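# Seat the loose fuse into the empty clip holder

## Task

Push the free fuse down into the unoccupied fuse holder so that each of its two end caps rests on the bottom of its clip, and the holder still lies flat on the bench.

## Robot and tools

Robot: two arms, left_arm and right_arm. Per the calibration, the left base sits at (-0.014, +0.349, 0) m and the right base at (-0.028, -0.394, 0) m, each with a tiny yaw. right_arm carries a right hand; left_arm carries its mirror-image left hand. Each hand has index, middle and ring fingers plus a thumb. Fingertips have rubber caps and the rest is hard plastic. A rigid mast sticks out at the wrist on the palm side and can strike things. show_instructions displays the reference images for the fuse holder.

Frames. Scene frame: origin at table height, midway between the nominal bases; +z up, +x out over the table, +y toward left_arm. Image left/right does not match arm names. Reported hand positions, quaternions and velocities use each arm's own base frame. Fixed cameras (cam_high, cam_low) and the table use the scene frame. Motion offsets use the Hand target's own axes. Hand-point axes on the right hand: +z runs along the straight fingers toward the tips; +y points out of the palm face, which lies at y = -0.062 m; +x crosses the palm away from the thumb. On the left hand +x points toward the thumb instead.

Row layout. One row is a single flat list of 48 numbers, each in [-1, 1], covering both arms even when only one moves. Order: left dx, dy, dz, rx, ry, rz; then left hand index_abd, index_mcp, index_pip, index_dip, middle_abd, middle_mcp, middle_pip, middle_dip, ring_abd, ring_mcp, ring_pip, ring_dip, thumb_cmc, thumb_axl, thumb_mcp, thumb_ipl; then left current_limit and speed. The right arm follows in the same 24-slot pattern.

The six pose numbers are offsets, not poses. They are measured from the arm's Hand target at the moment the action or move begins, in that target's axes. 1.0 equals 0.6 m of travel or 180 degrees. rx, ry, rz together form one rotation vector. Every row inside an action or move counts from that same start, not from the previous row. A later call starts from the new Hand target, so sending the same offset again moves the arm further. Six zeros re-request the current Hand target.

The sixteen finger numbers are absolute goal angles, scaled linearly between each hinge's two stops. Straight values: _abd 0.00, _mcp 0.75, _pip 0.58, _dip 0.70, thumb_cmc 0.71, thumb_axl 0.68, thumb_mcp 0.23, thumb_ipl 0.17. Moving toward -1 curls fingers toward the palm and swings the thumb round in front of it. A zero is a real goal. To leave a hand unchanged, echo back its hand_goal, hand_current_limit and hand_speed.

The last two hand slots are absolute settings too. current_limit maps -1..+1 linearly to 0..550 mA, with a floor of 11 mA; a low cap also slows and weakens fingers. speed sets joint goal rate to (speed+1)/2 of 8.5 rad/s. They start at +0.4 and -0.6.

Tools.
- execute_actions(actions, cameras): actions is a list of actions. Each action is a table of up to 15 rows, one row per 1/30 s step; a short table repeats its last row. Images come back only when actions is empty or cameras names them.
- move(target, speed, blend, blocking, cameras): target is one 48-number row or up to 15 rows. Each arm's hand point follows a straight path toward its offset; every row counts from the same starting Hand targets. speed is the path's top speed in m/s, from 0.002 to 1, default 0.25; rotation is capped at twice that figure in rad/s. You may give one number or one per target. blend is a corner-rounding radius in m; 0 means stop at each target. blocking=false returns after about 0.5 s while the move runs on. All paths finish together, within 10 s at most. The path avoids neither obstacles nor the other arm, and a fast move overshoots and hits harder. Steer paths away from an arm's own base.
- wait(seconds 0 to 10, cameras); stop(cameras) brakes a running move.
- zoom_image(camera, region [x0, y0, x1, y1] in pixels, each side at most 504) magnifies the latest image. Cameras: cam_high, cam_low, cam_left_wrist, cam_right_wrist, each 672x504.
- clear_fault(arm) releases a torque fault that a result has reported.
- finished_scene(scene 1) ends the scene; the fuse must stay seated without the robot holding it.

Control behaviour. Each step, the commanded pose is clipped to within 70 mm and 16 degrees of the measured pose. A hand point often stops short; if it does, send the remaining gap as a fresh offset. To stop pressing against something, command the target back past the hand point. A clearance check holds back commands that would bring the arms close together, fingers excepted.

Results. Each arm reports end_effector_position (m), end_effector_quat_wxyz, velocities, Hand target, Joint positions and joint torques. Per-motor lists follow the finger order above: hand_goal, hand_measured, hand_current_ma, and hand_state (moving, goal, blocked or overload). A move adds a 'move:' line with an ending such as done, off_target, moving, held or fault. limits=paced means the pose was clipped; limits=held means steps were withheld. Warning lines include TORQUE FAULT, HAND FAULT, MOTOR HOT at 65 °C and OVER-TEMPERATURE FAULT at 80 °C.

Avoid. Do not drop parts or release them while they move. Avoid slamming, hard pushes and knocking anything off the table. Contact torque beyond joint load limits stops the arm; wrist pitch, for example, is limited to 15.3 N m. A finger motor at 495 mA or more for 5 s shuts down. Never let the hands touch or grip each other. Long stretched-out holds heat the motors.

Each tool is called as name([rows], argument=value, ...), one row to a line, values as JSON.

Reference images:

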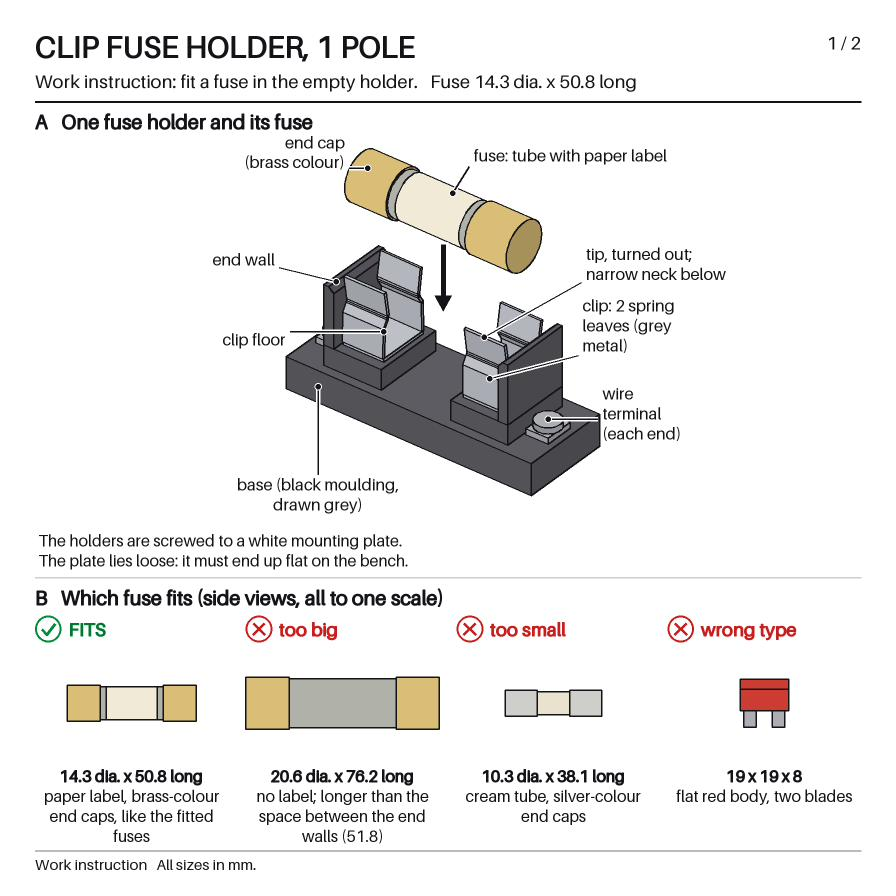

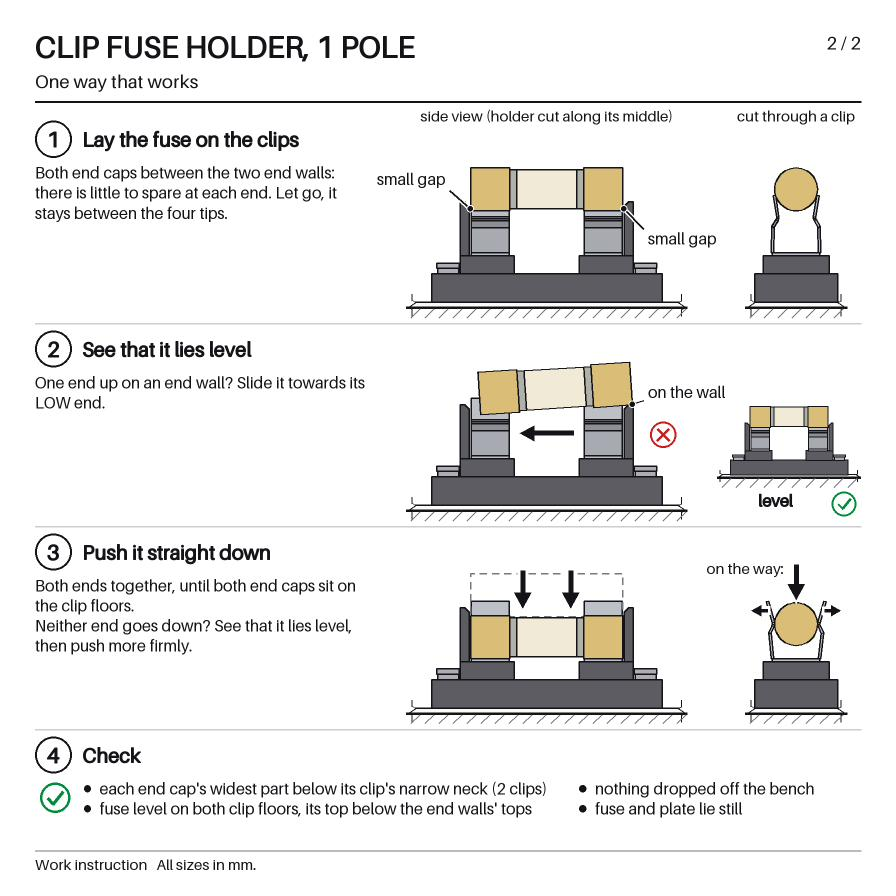

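## Session

execute_actions(actions=[])

Scene clock: 0.00 s.
left_arm: end_effector_position=(+0.6229, -0.3774, +0.2872) hand_goal=(+0.000, +0.754, +0.576, +0.696, +0.000, +0.754, +0.576, +0.696, +0.000, +0.754, +0.576, +0.696, +0.714, +0.678, +0.226, +0.168) hand_measured=(+0.000, +0.754, +0.576, +0.696, +0.000, +0.754, +0.576, +0.696, +0.000, +0.754, +0.576, +0.696, +0.714, +0.678, +0.226, +0.168) hand_current_ma=(+0, +0, +0, +0, +0, +0, +0, +0, +0, +0, +0, +0, +0, +0, +0, +0) hand_state=(goal, goal, goal, goal, goal, goal, goal, goal, goal, goal, goal, goal, goal, goal, goal, goal) hand_current_limit=0.40 hand_speed=-0.60 end_effector_quat_wxyz=(+0.048, +0.984, +0.167, +0.040) | right_arm: end_effector_position=(+0.3936, +0.2706, +0.2260) hand_goal=(+0.000, +0.754, +0.576, +0.696, +0.000, +0.754, +0.576, +0.696, +0.000, +0.754, +0.576, +0.696, +0.714, +0.678, +0.226, +0.168) hand_measured=(+0.000, +0.754, +0.576, +0.696, +0.000, +0.754, +0.576, +0.696, +0.000, +0.754, +0.576, +0.696, +0.714, +0.678, +0.226, +0.168) hand_current_ma=(+0, +0, +0, +0, +0, +0, +0, +0, +0, +0, +0, +0, +0, +0, +0, +0) hand_state=(goal, goal, goal, goal, goal, goal, goal, goal, goal, goal, goal, goal, goal, goal, goal, goal) hand_current_limit=0.40 hand_speed=-0.60 end_effector_quat_wxyz=(-0.286, +0.283, +0.825, +0.397)
Joint positions: left_arm=[-0.479 -0.586 -1.374 -0.046 -0.668 2.36] | right_arm=[0.138 -0.449 -0.588 1.334 -1.05 -0.458]
Joint velocities: within noise
Joint torques (N m): no reading
Motor temperatures (°C): left_arm=[29 27 26 27 28 31] | right_arm=[23 22 26 29 30 28]
Hand target: left_arm +0.6229, -0.3774, +0.2872; +0.048, +0.984, +0.167, +0.040 | right_arm +0.3936, +0.2706, +0.2260; -0.286, +0.283, +0.825, +0.397

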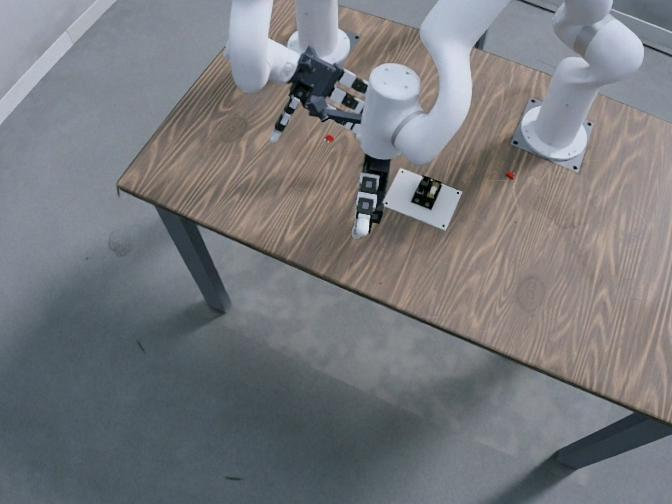

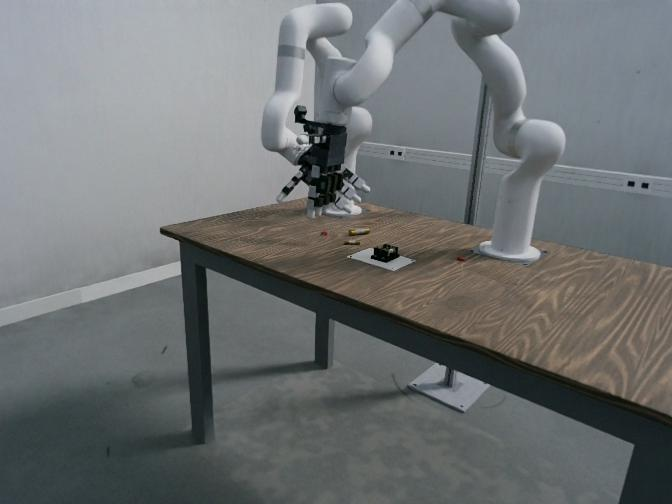

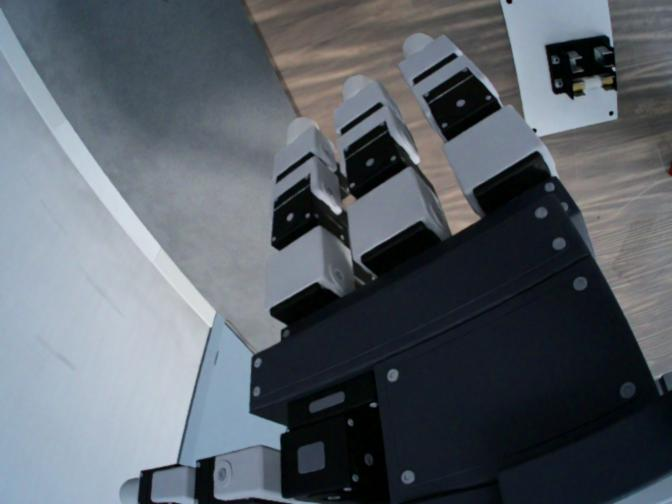

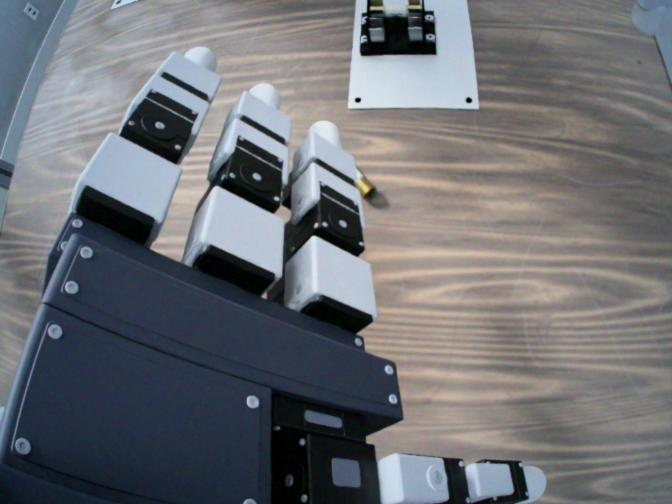

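zoom_image(camera="cam_high", region=[260, 100, 540, 310])

zoom_image(camera="cam_low", region=[280, 180, 500, 300])

zoom_image(camera="cam_right_wrist", region=[280, 0, 560, 230])

zoom_image(camera="cam_left_wrist", region=[440, 0, 672, 200])

Scaled by 1.800 from the camera's 672x504 image, which has a finer 960x720 frame.

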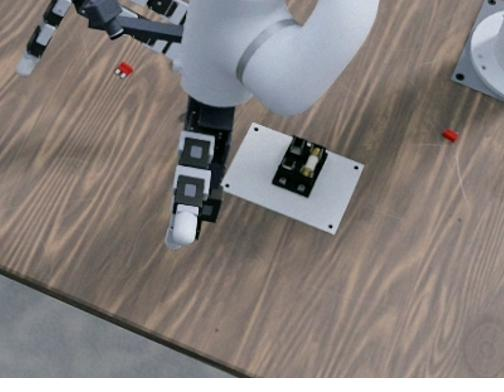

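Scaled by 2.291 from the camera's 672x504 image, which has a finer 960x720 frame.

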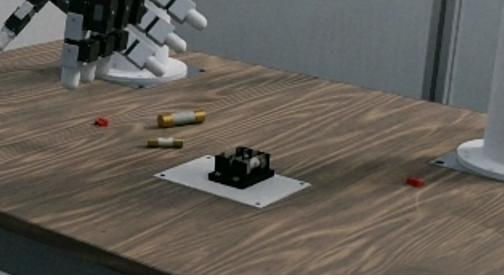

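Scaled by 1.800 from the camera's 672x504 image, which has a finer 960x720 frame.

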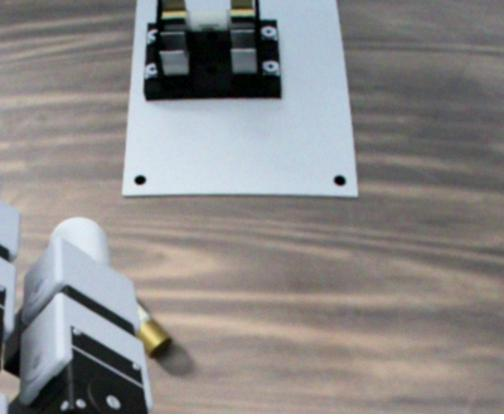

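Scaled by 2.172 from the camera's 672x504 image, which has a finer 960x720 frame.

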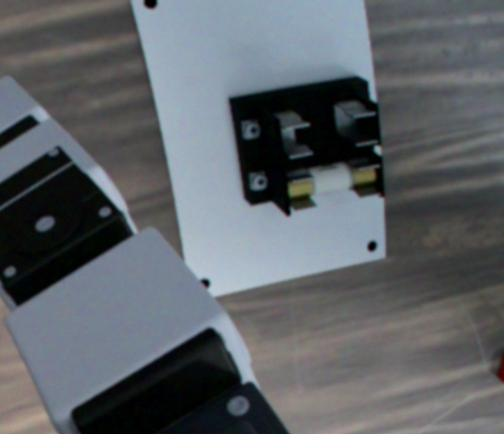

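zoom_image(camera="cam_low", region=[315, 220, 385, 255])

zoom_image(camera="cam_low", region=[345, 235, 425, 275])

zoom_image(camera="cam_right_wrist", region=[330, 0, 490, 120])

Scaled by 7.200 from the camera's 672x504 image, which has a finer 960x720 frame.

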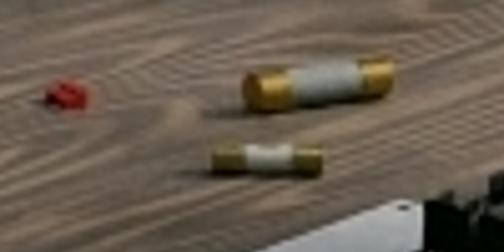

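Scaled by 6.300 from the camera's 672x504 image, which has a finer 960x720 frame.

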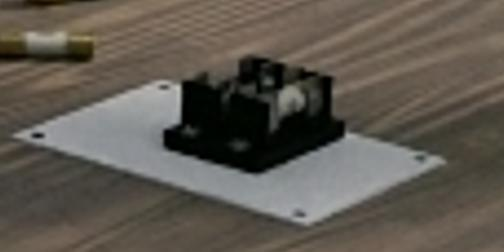

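Scaled by 3.150 from the camera's 672x504 image, which has a finer 960x720 frame.

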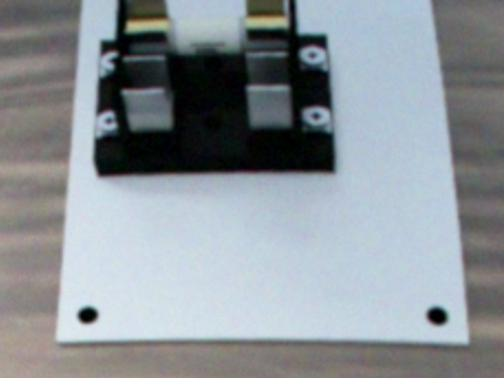

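move(target=[0.035,-0.908,-0.23,0,0,0, 0,0.754,0.576,0.696,0,0.754,0.576,0.696,0,0.754,0.576,0.696,0.714,0.678,0.226,0.168,0.4,-0.6, 0,0,0,0,0,0, 0,0.754,0.576,0.696,0,0.754,0.576,0.696,0,0.754,0.576,0.696,0.714,0.678,0.226,0.168,0.4,-0.6], speed=0.3, cameras=["all"])

Scene clock: 144.93 s.
left_arm: end_effector_position=(+0.4523, +0.1524, +0.3669) hand_goal=(+0.000, +0.754, +0.576, +0.696, +0.000, +0.754, +0.576, +0.696, +0.000, +0.754, +0.576, +0.696, +0.714, +0.678, +0.226, +0.168) hand_measured=(+0.000, +0.754, +0.576, +0.696, +0.000, +0.754, +0.576, +0.696, +0.000, +0.754, +0.576, +0.696, +0.714, +0.678, +0.224, +0.168) hand_current_ma=(+0, -4, +4, +0, +0, -4, +4, +0, +0, -4, +4, +0, +1, -4, -14, -2) hand_state=(goal, goal, goal, goal, goal, goal, goal, goal, goal, goal, goal, goal, goal, goal, goal, goal) hand_current_limit=0.40 hand_speed=-0.60 end_effector_quat_wxyz=(+0.048, +0.984, +0.167, +0.040) | right_arm: end_effector_position=(+0.3936, +0.2706, +0.2260) hand_goal=(+0.000, +0.754, +0.576, +0.696, +0.000, +0.754, +0.576, +0.696, +0.000, +0.754, +0.576, +0.696, +0.714, +0.678, +0.226, +0.168) hand_measured=(+0.000, +0.756, +0.576, +0.696, +0.000, +0.756, +0.576, +0.696, +0.000, +0.756, +0.576, +0.696, +0.716, +0.678, +0.226, +0.168) hand_current_ma=(+0, +0, +0, +0, +0, +0, +0, +0, +0, +0, +0, +0, +0, +0, +0, +0) hand_state=(goal, goal, goal, goal, goal, goal, goal, goal, goal, goal, goal, goal, goal, goal, goal, goal) hand_current_limit=0.40 hand_speed=-0.60 end_effector_quat_wxyz=(-0.286, +0.283, +0.825, +0.397)
Joint positions: left_arm=[0.565 -0.097 -0.925 -0.166 -0.799 3.484] | right_arm=[0.138 -0.449 -0.588 1.334 -1.05 -0.458]
Joint torques (N m): left_arm=[14.41 13.69 -23.68 -4.58 -1.05 1.11] | right_arm=[-0.65 36.23 -12.27 0.61 -1.61 -0.24]
Hand target: left_arm +0.4523, +0.1525, +0.3669; +0.048, +0.984, +0.167, +0.040 | right_arm +0.3936, +0.2706, +0.2260; -0.286, +0.283, +0.825, +0.397
Off the commanded pose: left_arm 0.000 m, 0 deg | right_arm 0.000 m, 0 deg.
move: done
camera_calibration:
cam_left_wrist: T_world_to_cam=[[-0.94421, 0.326024, -0.04664, 0.344531], [0.207149, 0.697996, 0.685485, -0.497471], [0.256039, 0.637581, -0.726591, 0.181149], [0, 0, 0, 1]] pos_world=[0.381979, 0.119411, 0.488699]

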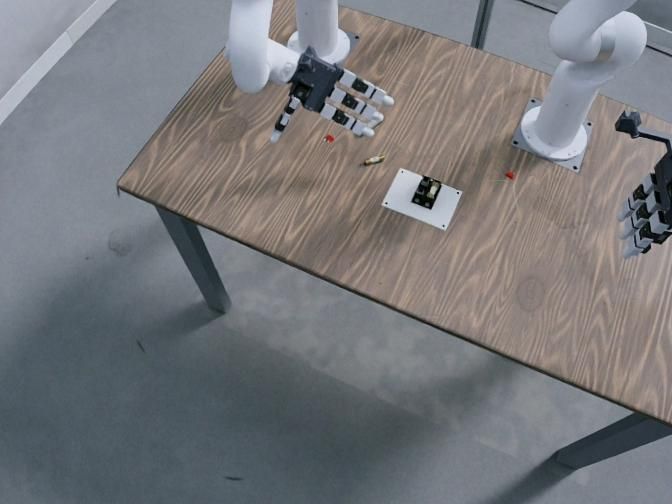

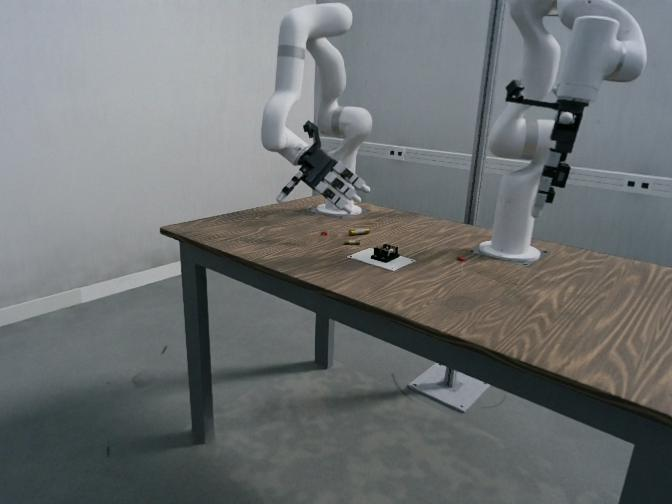

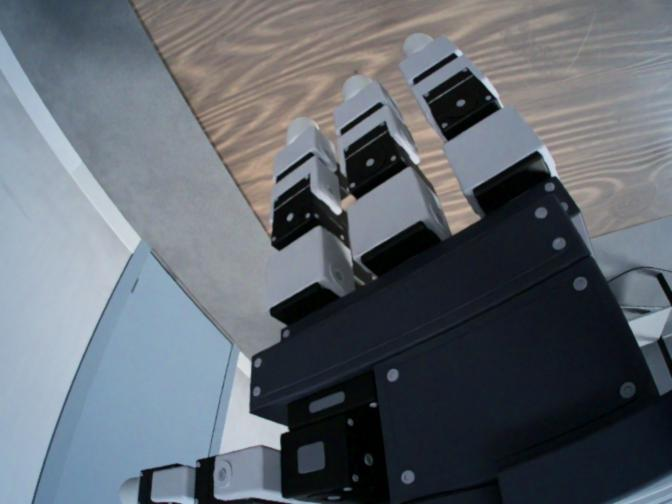

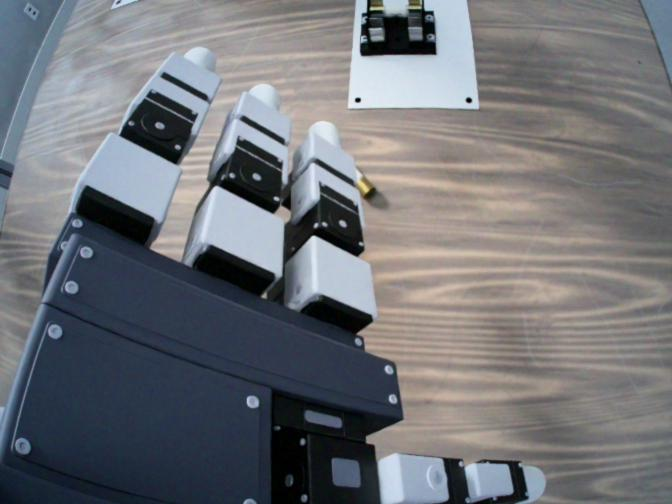

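zoom_image(camera="cam_high", region=[310, 110, 470, 230])

zoom_image(camera="cam_high", region=[355, 145, 395, 175])

zoom_image(camera="cam_high", region=[405, 170, 453, 218])

Scaled by 3.150 from the camera's 672x504 image, which has a finer 960x720 frame.

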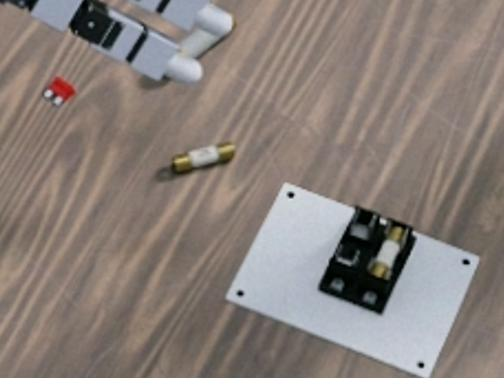

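Scaled by 12.600 from the camera's 672x504 image, which has a finer 960x720 frame.

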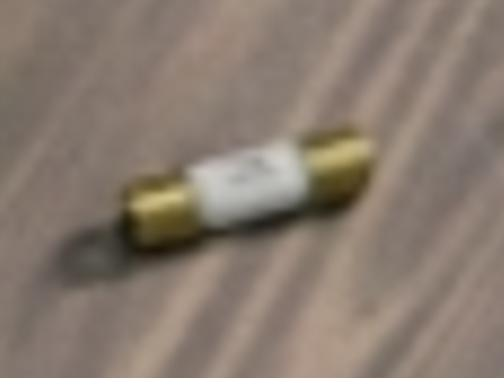

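Scaled by 10.500 from the camera's 672x504 image, which has a finer 960x720 frame.

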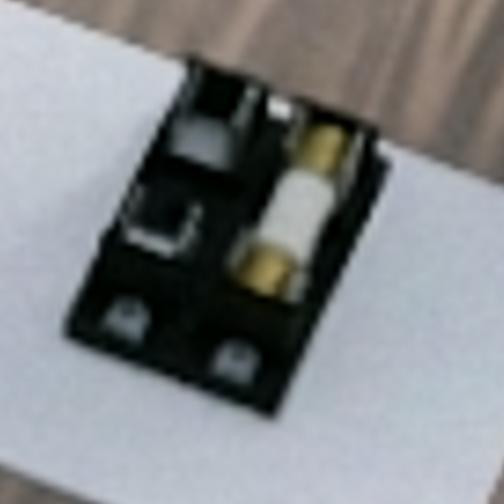

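move(target=[0,0,0,0,0,0, 0,0.754,0.576,0.696,0,0.754,0.576,0.696,0,0.754,0.576,0.696,0.714,0.678,0.226,0.168,0.4,-0.6, 0.1585,0.022,0.0598,-0.3256,0.2540,0.7675, -0.1,0.274,-0.007,0.0435,0.1,0.274,-0.007,0.0435,0,0.754,0.576,0.696,-0.571,0.509,0.056,0.168,0.4,-0.6], speed=0.25, cameras=["all"])

Scene clock: 423.90 s.
left_arm: end_effector_position=(+0.4523, +0.1525, +0.3669) hand_goal=(+0.000, +0.754, +0.576, +0.696, +0.000, +0.754, +0.576, +0.696, +0.000, +0.754, +0.576, +0.696, +0.714, +0.678, +0.226, +0.168) hand_measured=(+0.000, +0.754, +0.576, +0.696, +0.000, +0.754, +0.576, +0.696, +0.000, +0.754, +0.576, +0.696, +0.714, +0.678, +0.224, +0.168) hand_current_ma=(+0, -4, +4, +0, +0, -4, +4, +0, +0, -4, +4, +0, +1, -4, -14, -2) hand_state=(goal, goal, goal, goal, goal, goal, goal, goal, goal, goal, goal, goal, goal, goal, goal, goal) hand_current_limit=0.40 hand_speed=-0.60 end_effector_quat_wxyz=(+0.048, +0.984, +0.167, +0.040) | right_arm: end_effector_position=(+0.3296, +0.3296, +0.2800) hand_goal=(-0.100, +0.274, -0.006, +0.044, +0.100, +0.274, -0.006, +0.044, +0.000, +0.754, +0.576, +0.696, -0.570, +0.510, +0.056, +0.168) hand_measured=(-0.096, +0.270, -0.004, +0.046, +0.100, +0.272, -0.004, +0.046, +0.002, +0.746, +0.576, +0.696, -0.566, +0.512, +0.058, +0.168) hand_current_ma=(+1, -1, +0, +1, +0, -1, +1, +1, +0, -3, +0, +0, +1, +1, +0, +0) hand_state=(goal, goal, goal, goal, goal, goal, goal, goal, goal, goal, goal, goal, goal, goal, goal, goal) hand_current_limit=0.40 hand_speed=-0.60 end_effector_quat_wxyz=(-0.532, +0.760, -0.306, +0.216)
Joint positions: left_arm=[0.565 -0.097 -0.925 -0.166 -0.799 3.484] | right_arm=[0.697 0.08 -0.372 3 -0.775 1.634]
Joint torques (N m): left_arm=[12.14 14.24 -23.31 -4.92 -0.84 1.07] | right_arm=[11.25 31.44 -23.32 4.18 1.05 1.5]
Hand target: left_arm +0.4523, +0.1525, +0.3669; +0.048, +0.984, +0.167, +0.040 | right_arm +0.3296, +0.3296, +0.2800; -0.532, +0.760, -0.306, +0.216
Off the commanded pose: left_arm 0.000 m, 0 deg | right_arm 0.000 m, 0 deg.
move: done
camera_calibration:
cam_left_wrist: T_world_to_cam=[[-0.944231, 0.325955, -0.0467002, 0.344576], [0.207079, 0.698071, 0.685431, -0.497426], [0.25602, 0.637534, -0.726639, 0.181185], [0, 0, 0, 1]] pos_world=[0.381979, 0.11941, 0.488699]
cam_right_wrist: T_world_to_cam=[[-0.747151, 0.341215, -0.570384, 0.319852], [-0.62489, -0.0682433, 0.777725, -0.0386521], [0.226446, 0.937505, 0.26421, -0.333498], [0, 0, 0, 1]] pos_world=[0.290344, 0.20088, 0.300612]

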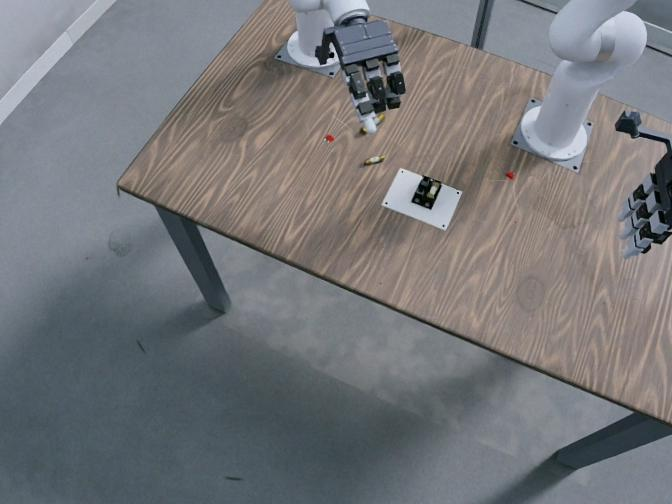

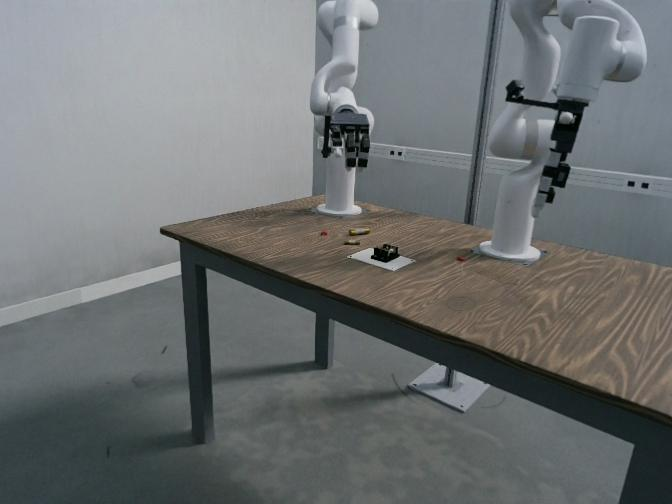

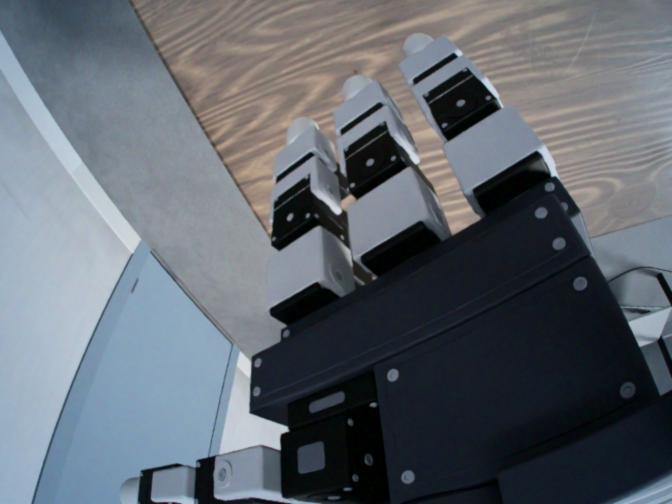

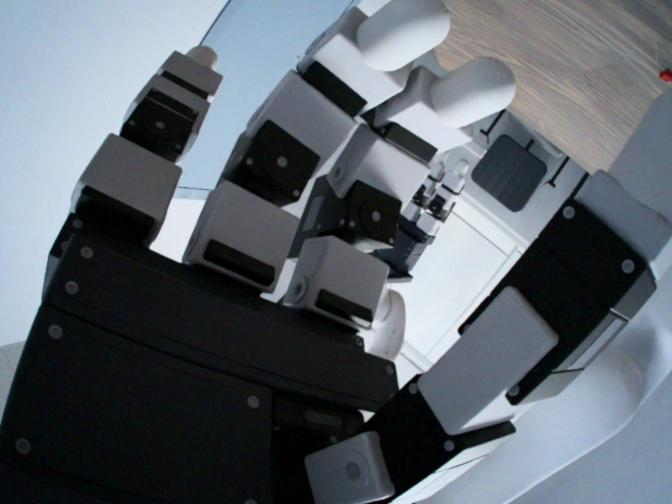

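move(target=[0,0,0,0,0,0, 0,0.754,0.576,0.696,0,0.754,0.576,0.696,0,0.754,0.576,0.696,0.714,0.678,0.226,0.168,0.4,-0.6, -0.003,0.2458,0.1385,0,0,0, -0.1,0.274,-0.007,0.0435,0.1,0.274,-0.007,0.0435,0,0.754,0.576,0.696,-0.571,0.509,0.056,0.168,0.4,-0.6], speed=0.2, cameras=["all"])

Scene clock: 447.97 s.
left_arm: end_effector_position=(+0.4523, +0.1525, +0.3669) hand_goal=(+0.000, +0.754, +0.576, +0.696, +0.000, +0.754, +0.576, +0.696, +0.000, +0.754, +0.576, +0.696, +0.714, +0.678, +0.226, +0.168) hand_measured=(+0.000, +0.754, +0.576, +0.696, +0.000, +0.754, +0.576, +0.696, +0.000, +0.754, +0.576, +0.696, +0.714, +0.678, +0.224, +0.168) hand_current_ma=(+0, -4, +4, +0, +0, -4, +4, +0, +0, -4, +4, +0, +1, -4, -14, -2) hand_state=(goal, goal, goal, goal, goal, goal, goal, goal, goal, goal, goal, goal, goal, goal, goal, goal) hand_current_limit=0.40 hand_speed=-0.60 end_effector_quat_wxyz=(+0.048, +0.984, +0.167, +0.040) | right_arm: end_effector_position=(+0.3479, +0.3506, +0.1131) hand_goal=(-0.100, +0.274, -0.006, +0.044, +0.100, +0.274, -0.006, +0.044, +0.000, +0.754, +0.576, +0.696, -0.570, +0.510, +0.056, +0.168) hand_measured=(-0.096, +0.270, -0.004, +0.046, +0.100, +0.272, -0.004, +0.046, +0.002, +0.746, +0.576, +0.696, -0.568, +0.512, +0.058, +0.168) hand_current_ma=(+1, -1, +0, +1, +0, -1, +1, +1, +0, -4, +0, +0, +1, +1, +0, +0) hand_state=(goal, goal, goal, goal, goal, goal, goal, goal, goal, goal, goal, goal, goal, goal, goal, goal) hand_current_limit=0.40 hand_speed=-0.60 end_effector_quat_wxyz=(-0.532, +0.760, -0.306, +0.216)
Joint positions: left_arm=[0.565 -0.097 -0.925 -0.166 -0.799 3.484] | right_arm=[0.711 -0.52 -0.459 3.052 -1.284 1.562]
Joint torques (N m): left_arm=[13.16 14.62 -23.47 -5.26 -0.72 1] | right_arm=[9.91 23.04 -15.17 3.99 -4.26 -1.53]
Hand target: left_arm +0.4523, +0.1525, +0.3669; +0.048, +0.984, +0.167, +0.040 | right_arm +0.3479, +0.3506, +0.1130; -0.532, +0.760, -0.306, +0.216
Off the commanded pose: left_arm 0.000 m, 0 deg | right_arm 0.000 m, 0 deg.
move: done
camera_calibration:
cam_left_wrist: T_world_to_cam=[[-0.944231, 0.325955, -0.0467002, 0.344576], [0.207079, 0.698071, 0.685431, -0.497426], [0.25602, 0.637534, -0.726639, 0.181185], [0, 0, 0, 1]] pos_world=[0.381979, 0.11941, 0.488699]
cam_right_wrist: T_world_to_cam=[[-0.747138, 0.341268, -0.570369, 0.231087], [-0.624908, -0.0683159, 0.777704, 0.104121], [0.22644, 0.93748, 0.264303, -0.313211], [0, 0, 0, 1]] pos_world=[0.308644, 0.221879, 0.133612]

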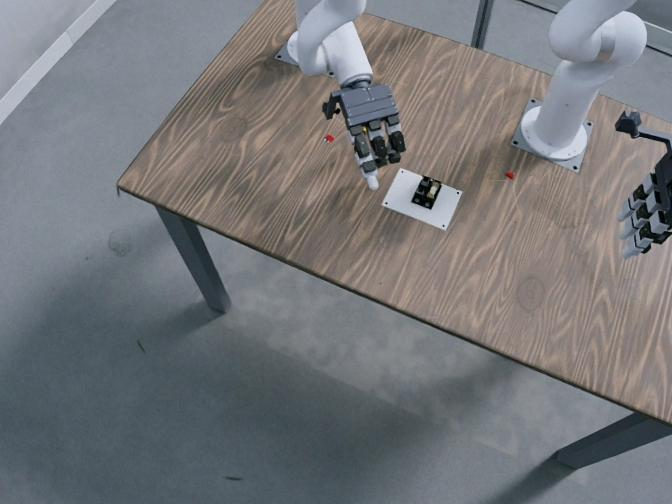

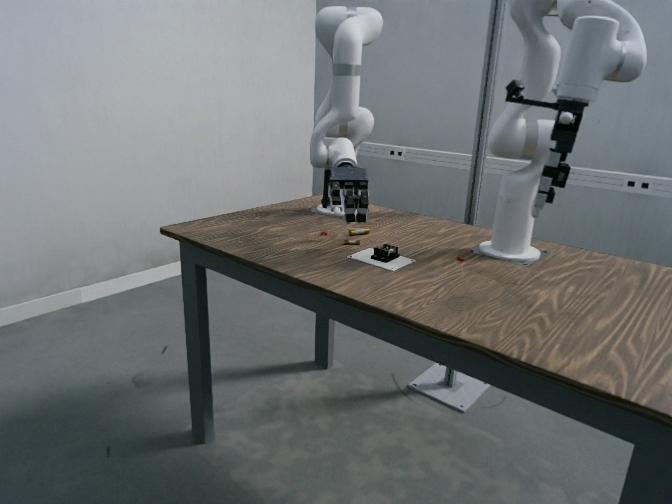

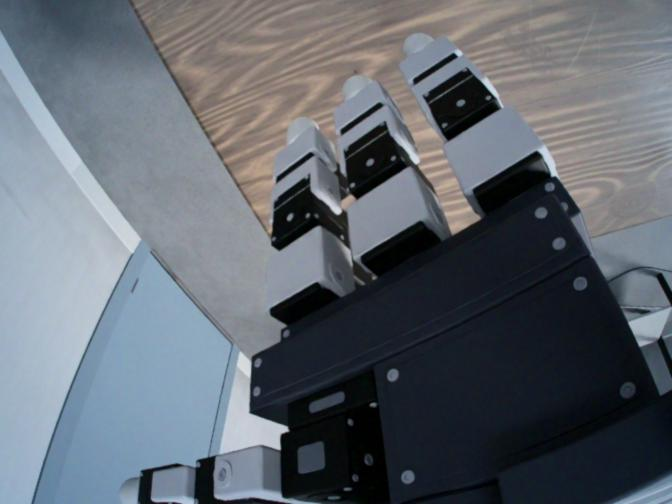

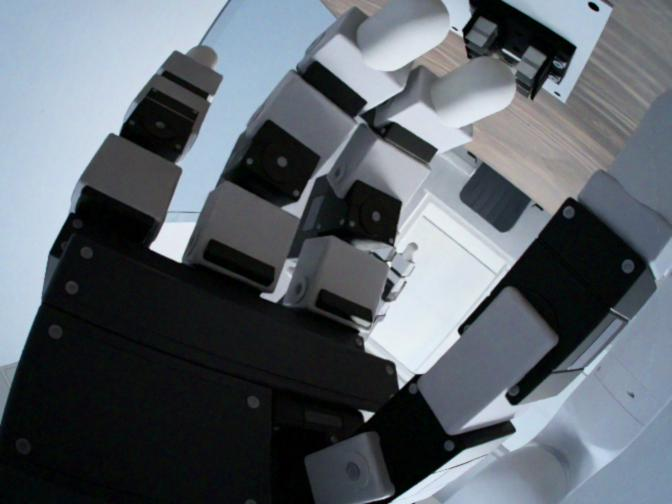

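move(target=[0,0,0,0,0,0, 0,0.754,0.576,0.696,0,0.754,0.576,0.696,0,0.754,0.576,0.696,0.714,0.678,0.226,0.168,0.4,-0.6, 0,0.082,0.0318,-0.0278,0,0, -0.1,0.356,-0.095,-0.029,0.1,0.356,-0.095,-0.029,0,0.754,0.576,0.696,-0.571,0.509,-0.056,0.168,0.4,-0.6], speed=0.1, cameras=["all"])

Scene clock: 604.80 s.
left_arm: end_effector_position=(+0.4523, +0.1525, +0.3669) hand_goal=(+0.000, +0.754, +0.576, +0.696, +0.000, +0.754, +0.576, +0.696, +0.000, +0.754, +0.576, +0.696, +0.714, +0.678, +0.226, +0.168) hand_measured=(+0.000, +0.754, +0.576, +0.696, +0.000, +0.754, +0.576, +0.696, +0.000, +0.754, +0.576, +0.696, +0.714, +0.678, +0.224, +0.168) hand_current_ma=(+0, -4, +4, +0, +0, -4, +4, +0, +0, -4, +4, +0, +1, -4, -14, -2) hand_state=(goal, goal, goal, goal, goal, goal, goal, goal, goal, goal, goal, goal, goal, goal, goal, goal) hand_current_limit=0.40 hand_speed=-0.60 end_effector_quat_wxyz=(+0.048, +0.984, +0.167, +0.040) | right_arm: end_effector_position=(+0.3488, +0.3514, +0.0603) hand_goal=(-0.100, +0.356, -0.094, -0.028, +0.100, +0.356, -0.094, -0.028, +0.000, +0.754, +0.576, +0.696, -0.570, +0.510, -0.056, +0.168) hand_measured=(-0.096, +0.342, -0.090, -0.024, +0.100, +0.344, -0.090, -0.024, +0.002, +0.746, +0.576, +0.696, -0.568, +0.512, -0.054, +0.168) hand_current_ma=(+1, -8, +1, +1, +0, -6, +1, +1, +0, -4, +0, +0, +1, +1, +1, +0) hand_state=(goal, goal, goal, goal, goal, goal, goal, goal, goal, goal, goal, goal, goal, goal, goal, goal) hand_current_limit=0.40 hand_speed=-0.60 end_effector_quat_wxyz=(-0.498, +0.782, -0.315, +0.202)
Joint positions: left_arm=[0.565 -0.097 -0.925 -0.166 -0.799 3.484] | right_arm=[0.715 -0.66 -0.53 3.059 -1.265 1.556]
Joint torques (N m): left_arm=[13.74 14.2 -23.51 -4.84 -0.63 0.98] | right_arm=[10.66 25.16 -13.23 4.05 0.95 -1.54]
Hand target: left_arm +0.4523, +0.1525, +0.3669; +0.048, +0.984, +0.167, +0.040 | right_arm +0.3488, +0.3514, +0.0603; -0.498, +0.782, -0.315, +0.202
Off the commanded pose: left_arm 0.000 m, 0 deg | right_arm 0.000 m, 0 deg.
move: done
camera_calibration:
cam_left_wrist: T_world_to_cam=[[-0.944231, 0.325955, -0.0467002, 0.344576], [0.207079, 0.698071, 0.685431, -0.497426], [0.25602, 0.637534, -0.726639, 0.181185], [0, 0, 0, 1]] pos_world=[0.381979, 0.11941, 0.488699]
cam_right_wrist: T_world_to_cam=[[-0.780908, 0.306382, -0.544346, 0.223939], [-0.576493, -0.0179838, 0.816904, 0.10886], [0.240495, 0.951739, 0.190671, -0.305707], [0, 0, 0, 1]] pos_world=[0.311153, 0.2243, 0.0912614]

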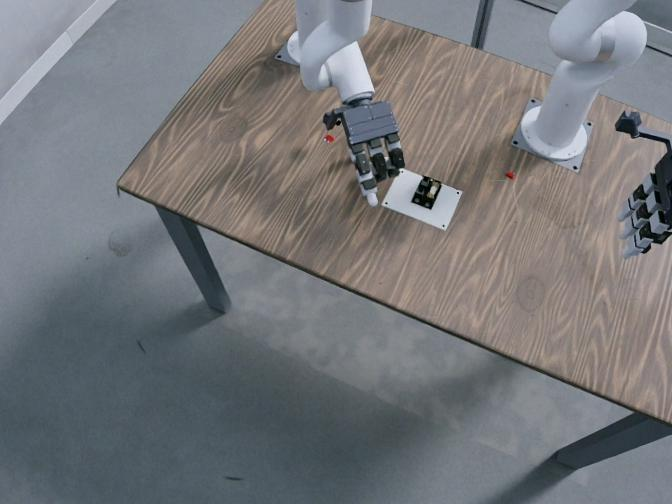

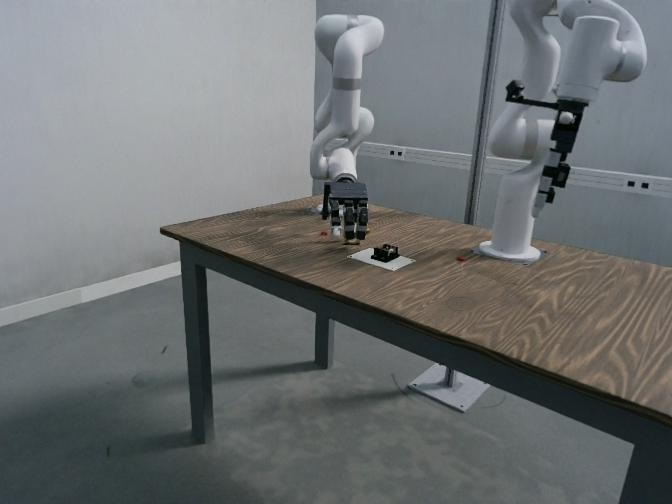

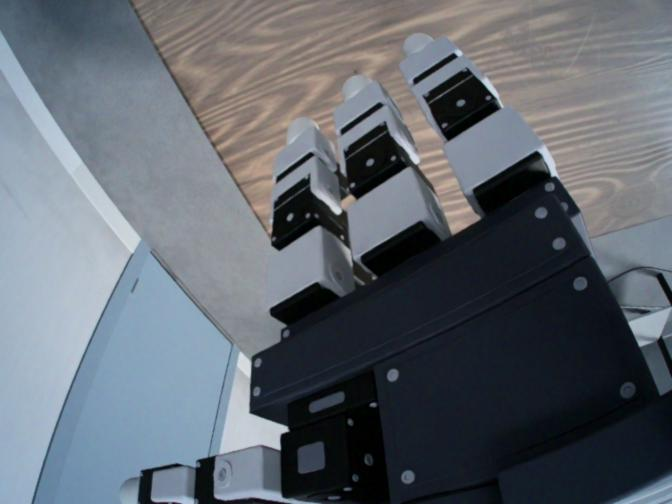

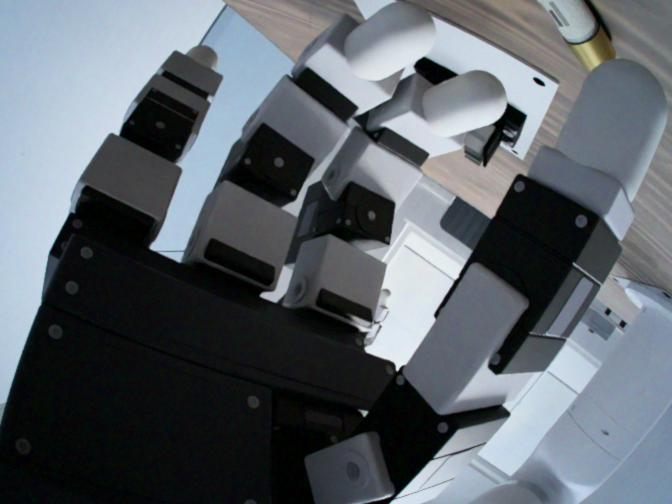

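zoom_image(camera="cam_right_wrist", region=[500, 0, 672, 130])

zoom_image(camera="cam_high", region=[310, 90, 450, 220])

zoom_image(camera="cam_low", region=[315, 200, 400, 270])

Scaled by 2.930 from the camera's 672x504 image, which has a finer 960x720 frame.

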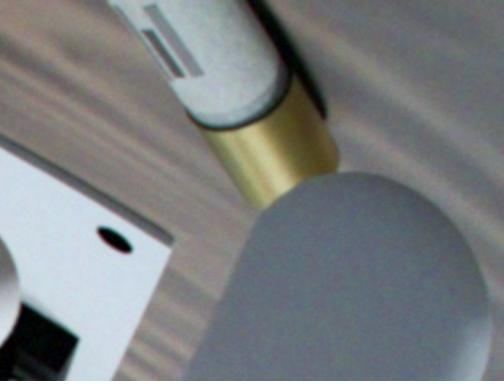

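Scaled by 3.600 from the camera's 672x504 image, which has a finer 960x720 frame.

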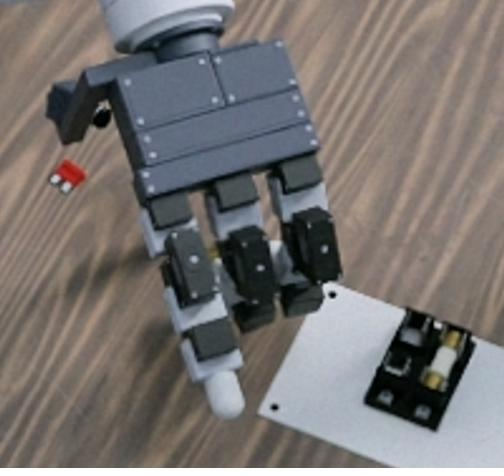

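Scaled by 5.929 from the camera's 672x504 image, which has a finer 960x720 frame.

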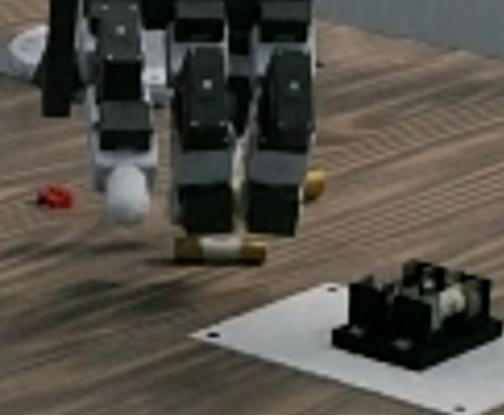

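move(target=[0,0,0,0,0,0, 0,0.754,0.576,0.696,0,0.754,0.576,0.696,0,0.754,0.576,0.696,0.714,0.678,0.226,0.168,0.4,-0.6, 0,0.0117,0.0147,0,0,0, -0.1,0.356,-0.095,-0.029,0.1,0.356,-0.095,-0.029,0,0.754,0.576,0.696,-0.571,0.509,-0.056,0.168,0.4,-0.6], speed=0.05, cameras=["cam_right_wrist", "cam_low"])

zoom_image(camera="cam_right_wrist", region=[460, 0, 672, 160])

zoom_image(camera="cam_low", region=[320, 210, 390, 260])

Scene clock: 714.07 s.
left_arm: end_effector_position=(+0.4523, +0.1525, +0.3669) hand_goal=(+0.000, +0.754, +0.576, +0.696, +0.000, +0.754, +0.576, +0.696, +0.000, +0.754, +0.576, +0.696, +0.714, +0.678, +0.226, +0.168) hand_measured=(+0.000, +0.754, +0.576, +0.696, +0.000, +0.754, +0.576, +0.696, +0.000, +0.754, +0.576, +0.696, +0.714, +0.678, +0.224, +0.168) hand_current_ma=(+0, -4, +4, +0, +0, -4, +4, +0, +0, -4, +4, +0, +1, -4, -14, -2) hand_state=(goal, goal, goal, goal, goal, goal, goal, goal, goal, goal, goal, goal, goal, goal, goal, goal) hand_current_limit=0.40 hand_speed=-0.60 end_effector_quat_wxyz=(+0.048, +0.984, +0.167, +0.040) | right_arm: end_effector_position=(+0.3523, +0.3550, +0.0502) hand_goal=(-0.100, +0.356, -0.094, -0.028, +0.100, +0.356, -0.094, -0.028, +0.000, +0.754, +0.576, +0.696, -0.570, +0.510, -0.056, +0.168) hand_measured=(-0.096, +0.344, -0.090, -0.024, +0.100, +0.344, -0.090, -0.024, +0.002, +0.746, +0.576, +0.696, -0.568, +0.512, -0.054, +0.168) hand_current_ma=(+1, -8, +1, +1, +0, -6, +1, +1, +0, -4, +0, +0, +1, +1, +1, +0) hand_state=(goal, goal, goal, goal, goal, goal, goal, goal, goal, goal, goal, goal, goal, goal, goal, goal) hand_current_limit=0.40 hand_speed=-0.60 end_effector_quat_wxyz=(-0.498, +0.782, -0.315, +0.202)
Joint positions: left_arm=[0.565 -0.097 -0.925 -0.166 -0.799 3.484] | right_arm=[0.716 -0.697 -0.553 3.06 -1.279 1.555]
Joint torques (N m): left_arm=[12.89 14.52 -23.51 -5.41 -0.51 0.95] | right_arm=[11.28 28.56 -13.23 4.47 -4.21 -1.5]
Hand target: left_arm +0.4523, +0.1525, +0.3669; +0.048, +0.984, +0.167, +0.040 | right_arm +0.3524, +0.3550, +0.0502; -0.498, +0.782, -0.315, +0.202
Off the commanded pose: left_arm 0.000 m, 0 deg | right_arm 0.000 m, 0 deg.
move: done
camera_calibration:
cam_right_wrist: T_world_to_cam=[[-0.780908, 0.306382, -0.544346, 0.220071], [-0.576493, -0.0179838, 0.816904, 0.119193], [0.240495, 0.951739, 0.190671, -0.308049], [0, 0, 0, 1]] pos_world=[0.314653, 0.2279, 0.0811614]
Images, in order (width x height): cam_low 672x504, cam_right_wrist 672x504.

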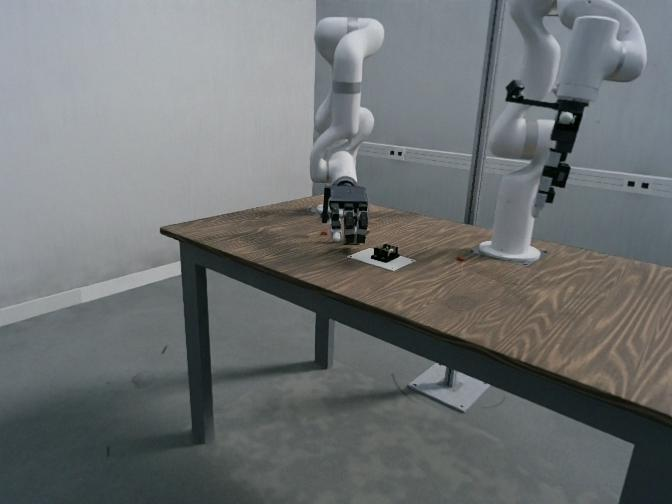

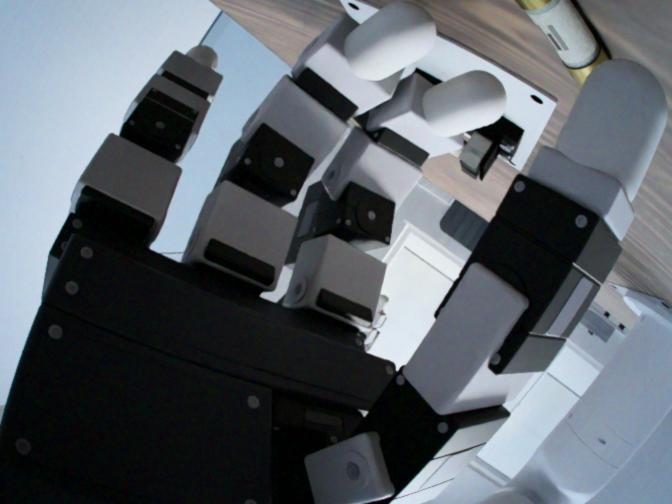

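Scaled by 2.377 from the camera's 672x504 image, which has a finer 960x720 frame.

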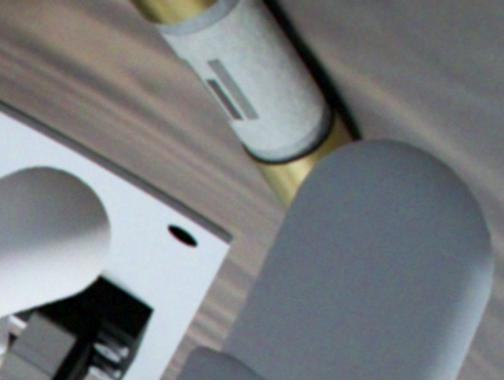

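Scaled by 7.200 from the camera's 672x504 image, which has a finer 960x720 frame.

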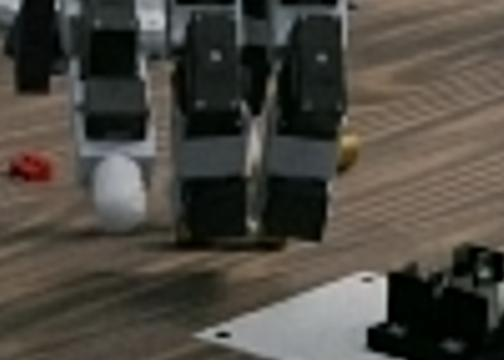

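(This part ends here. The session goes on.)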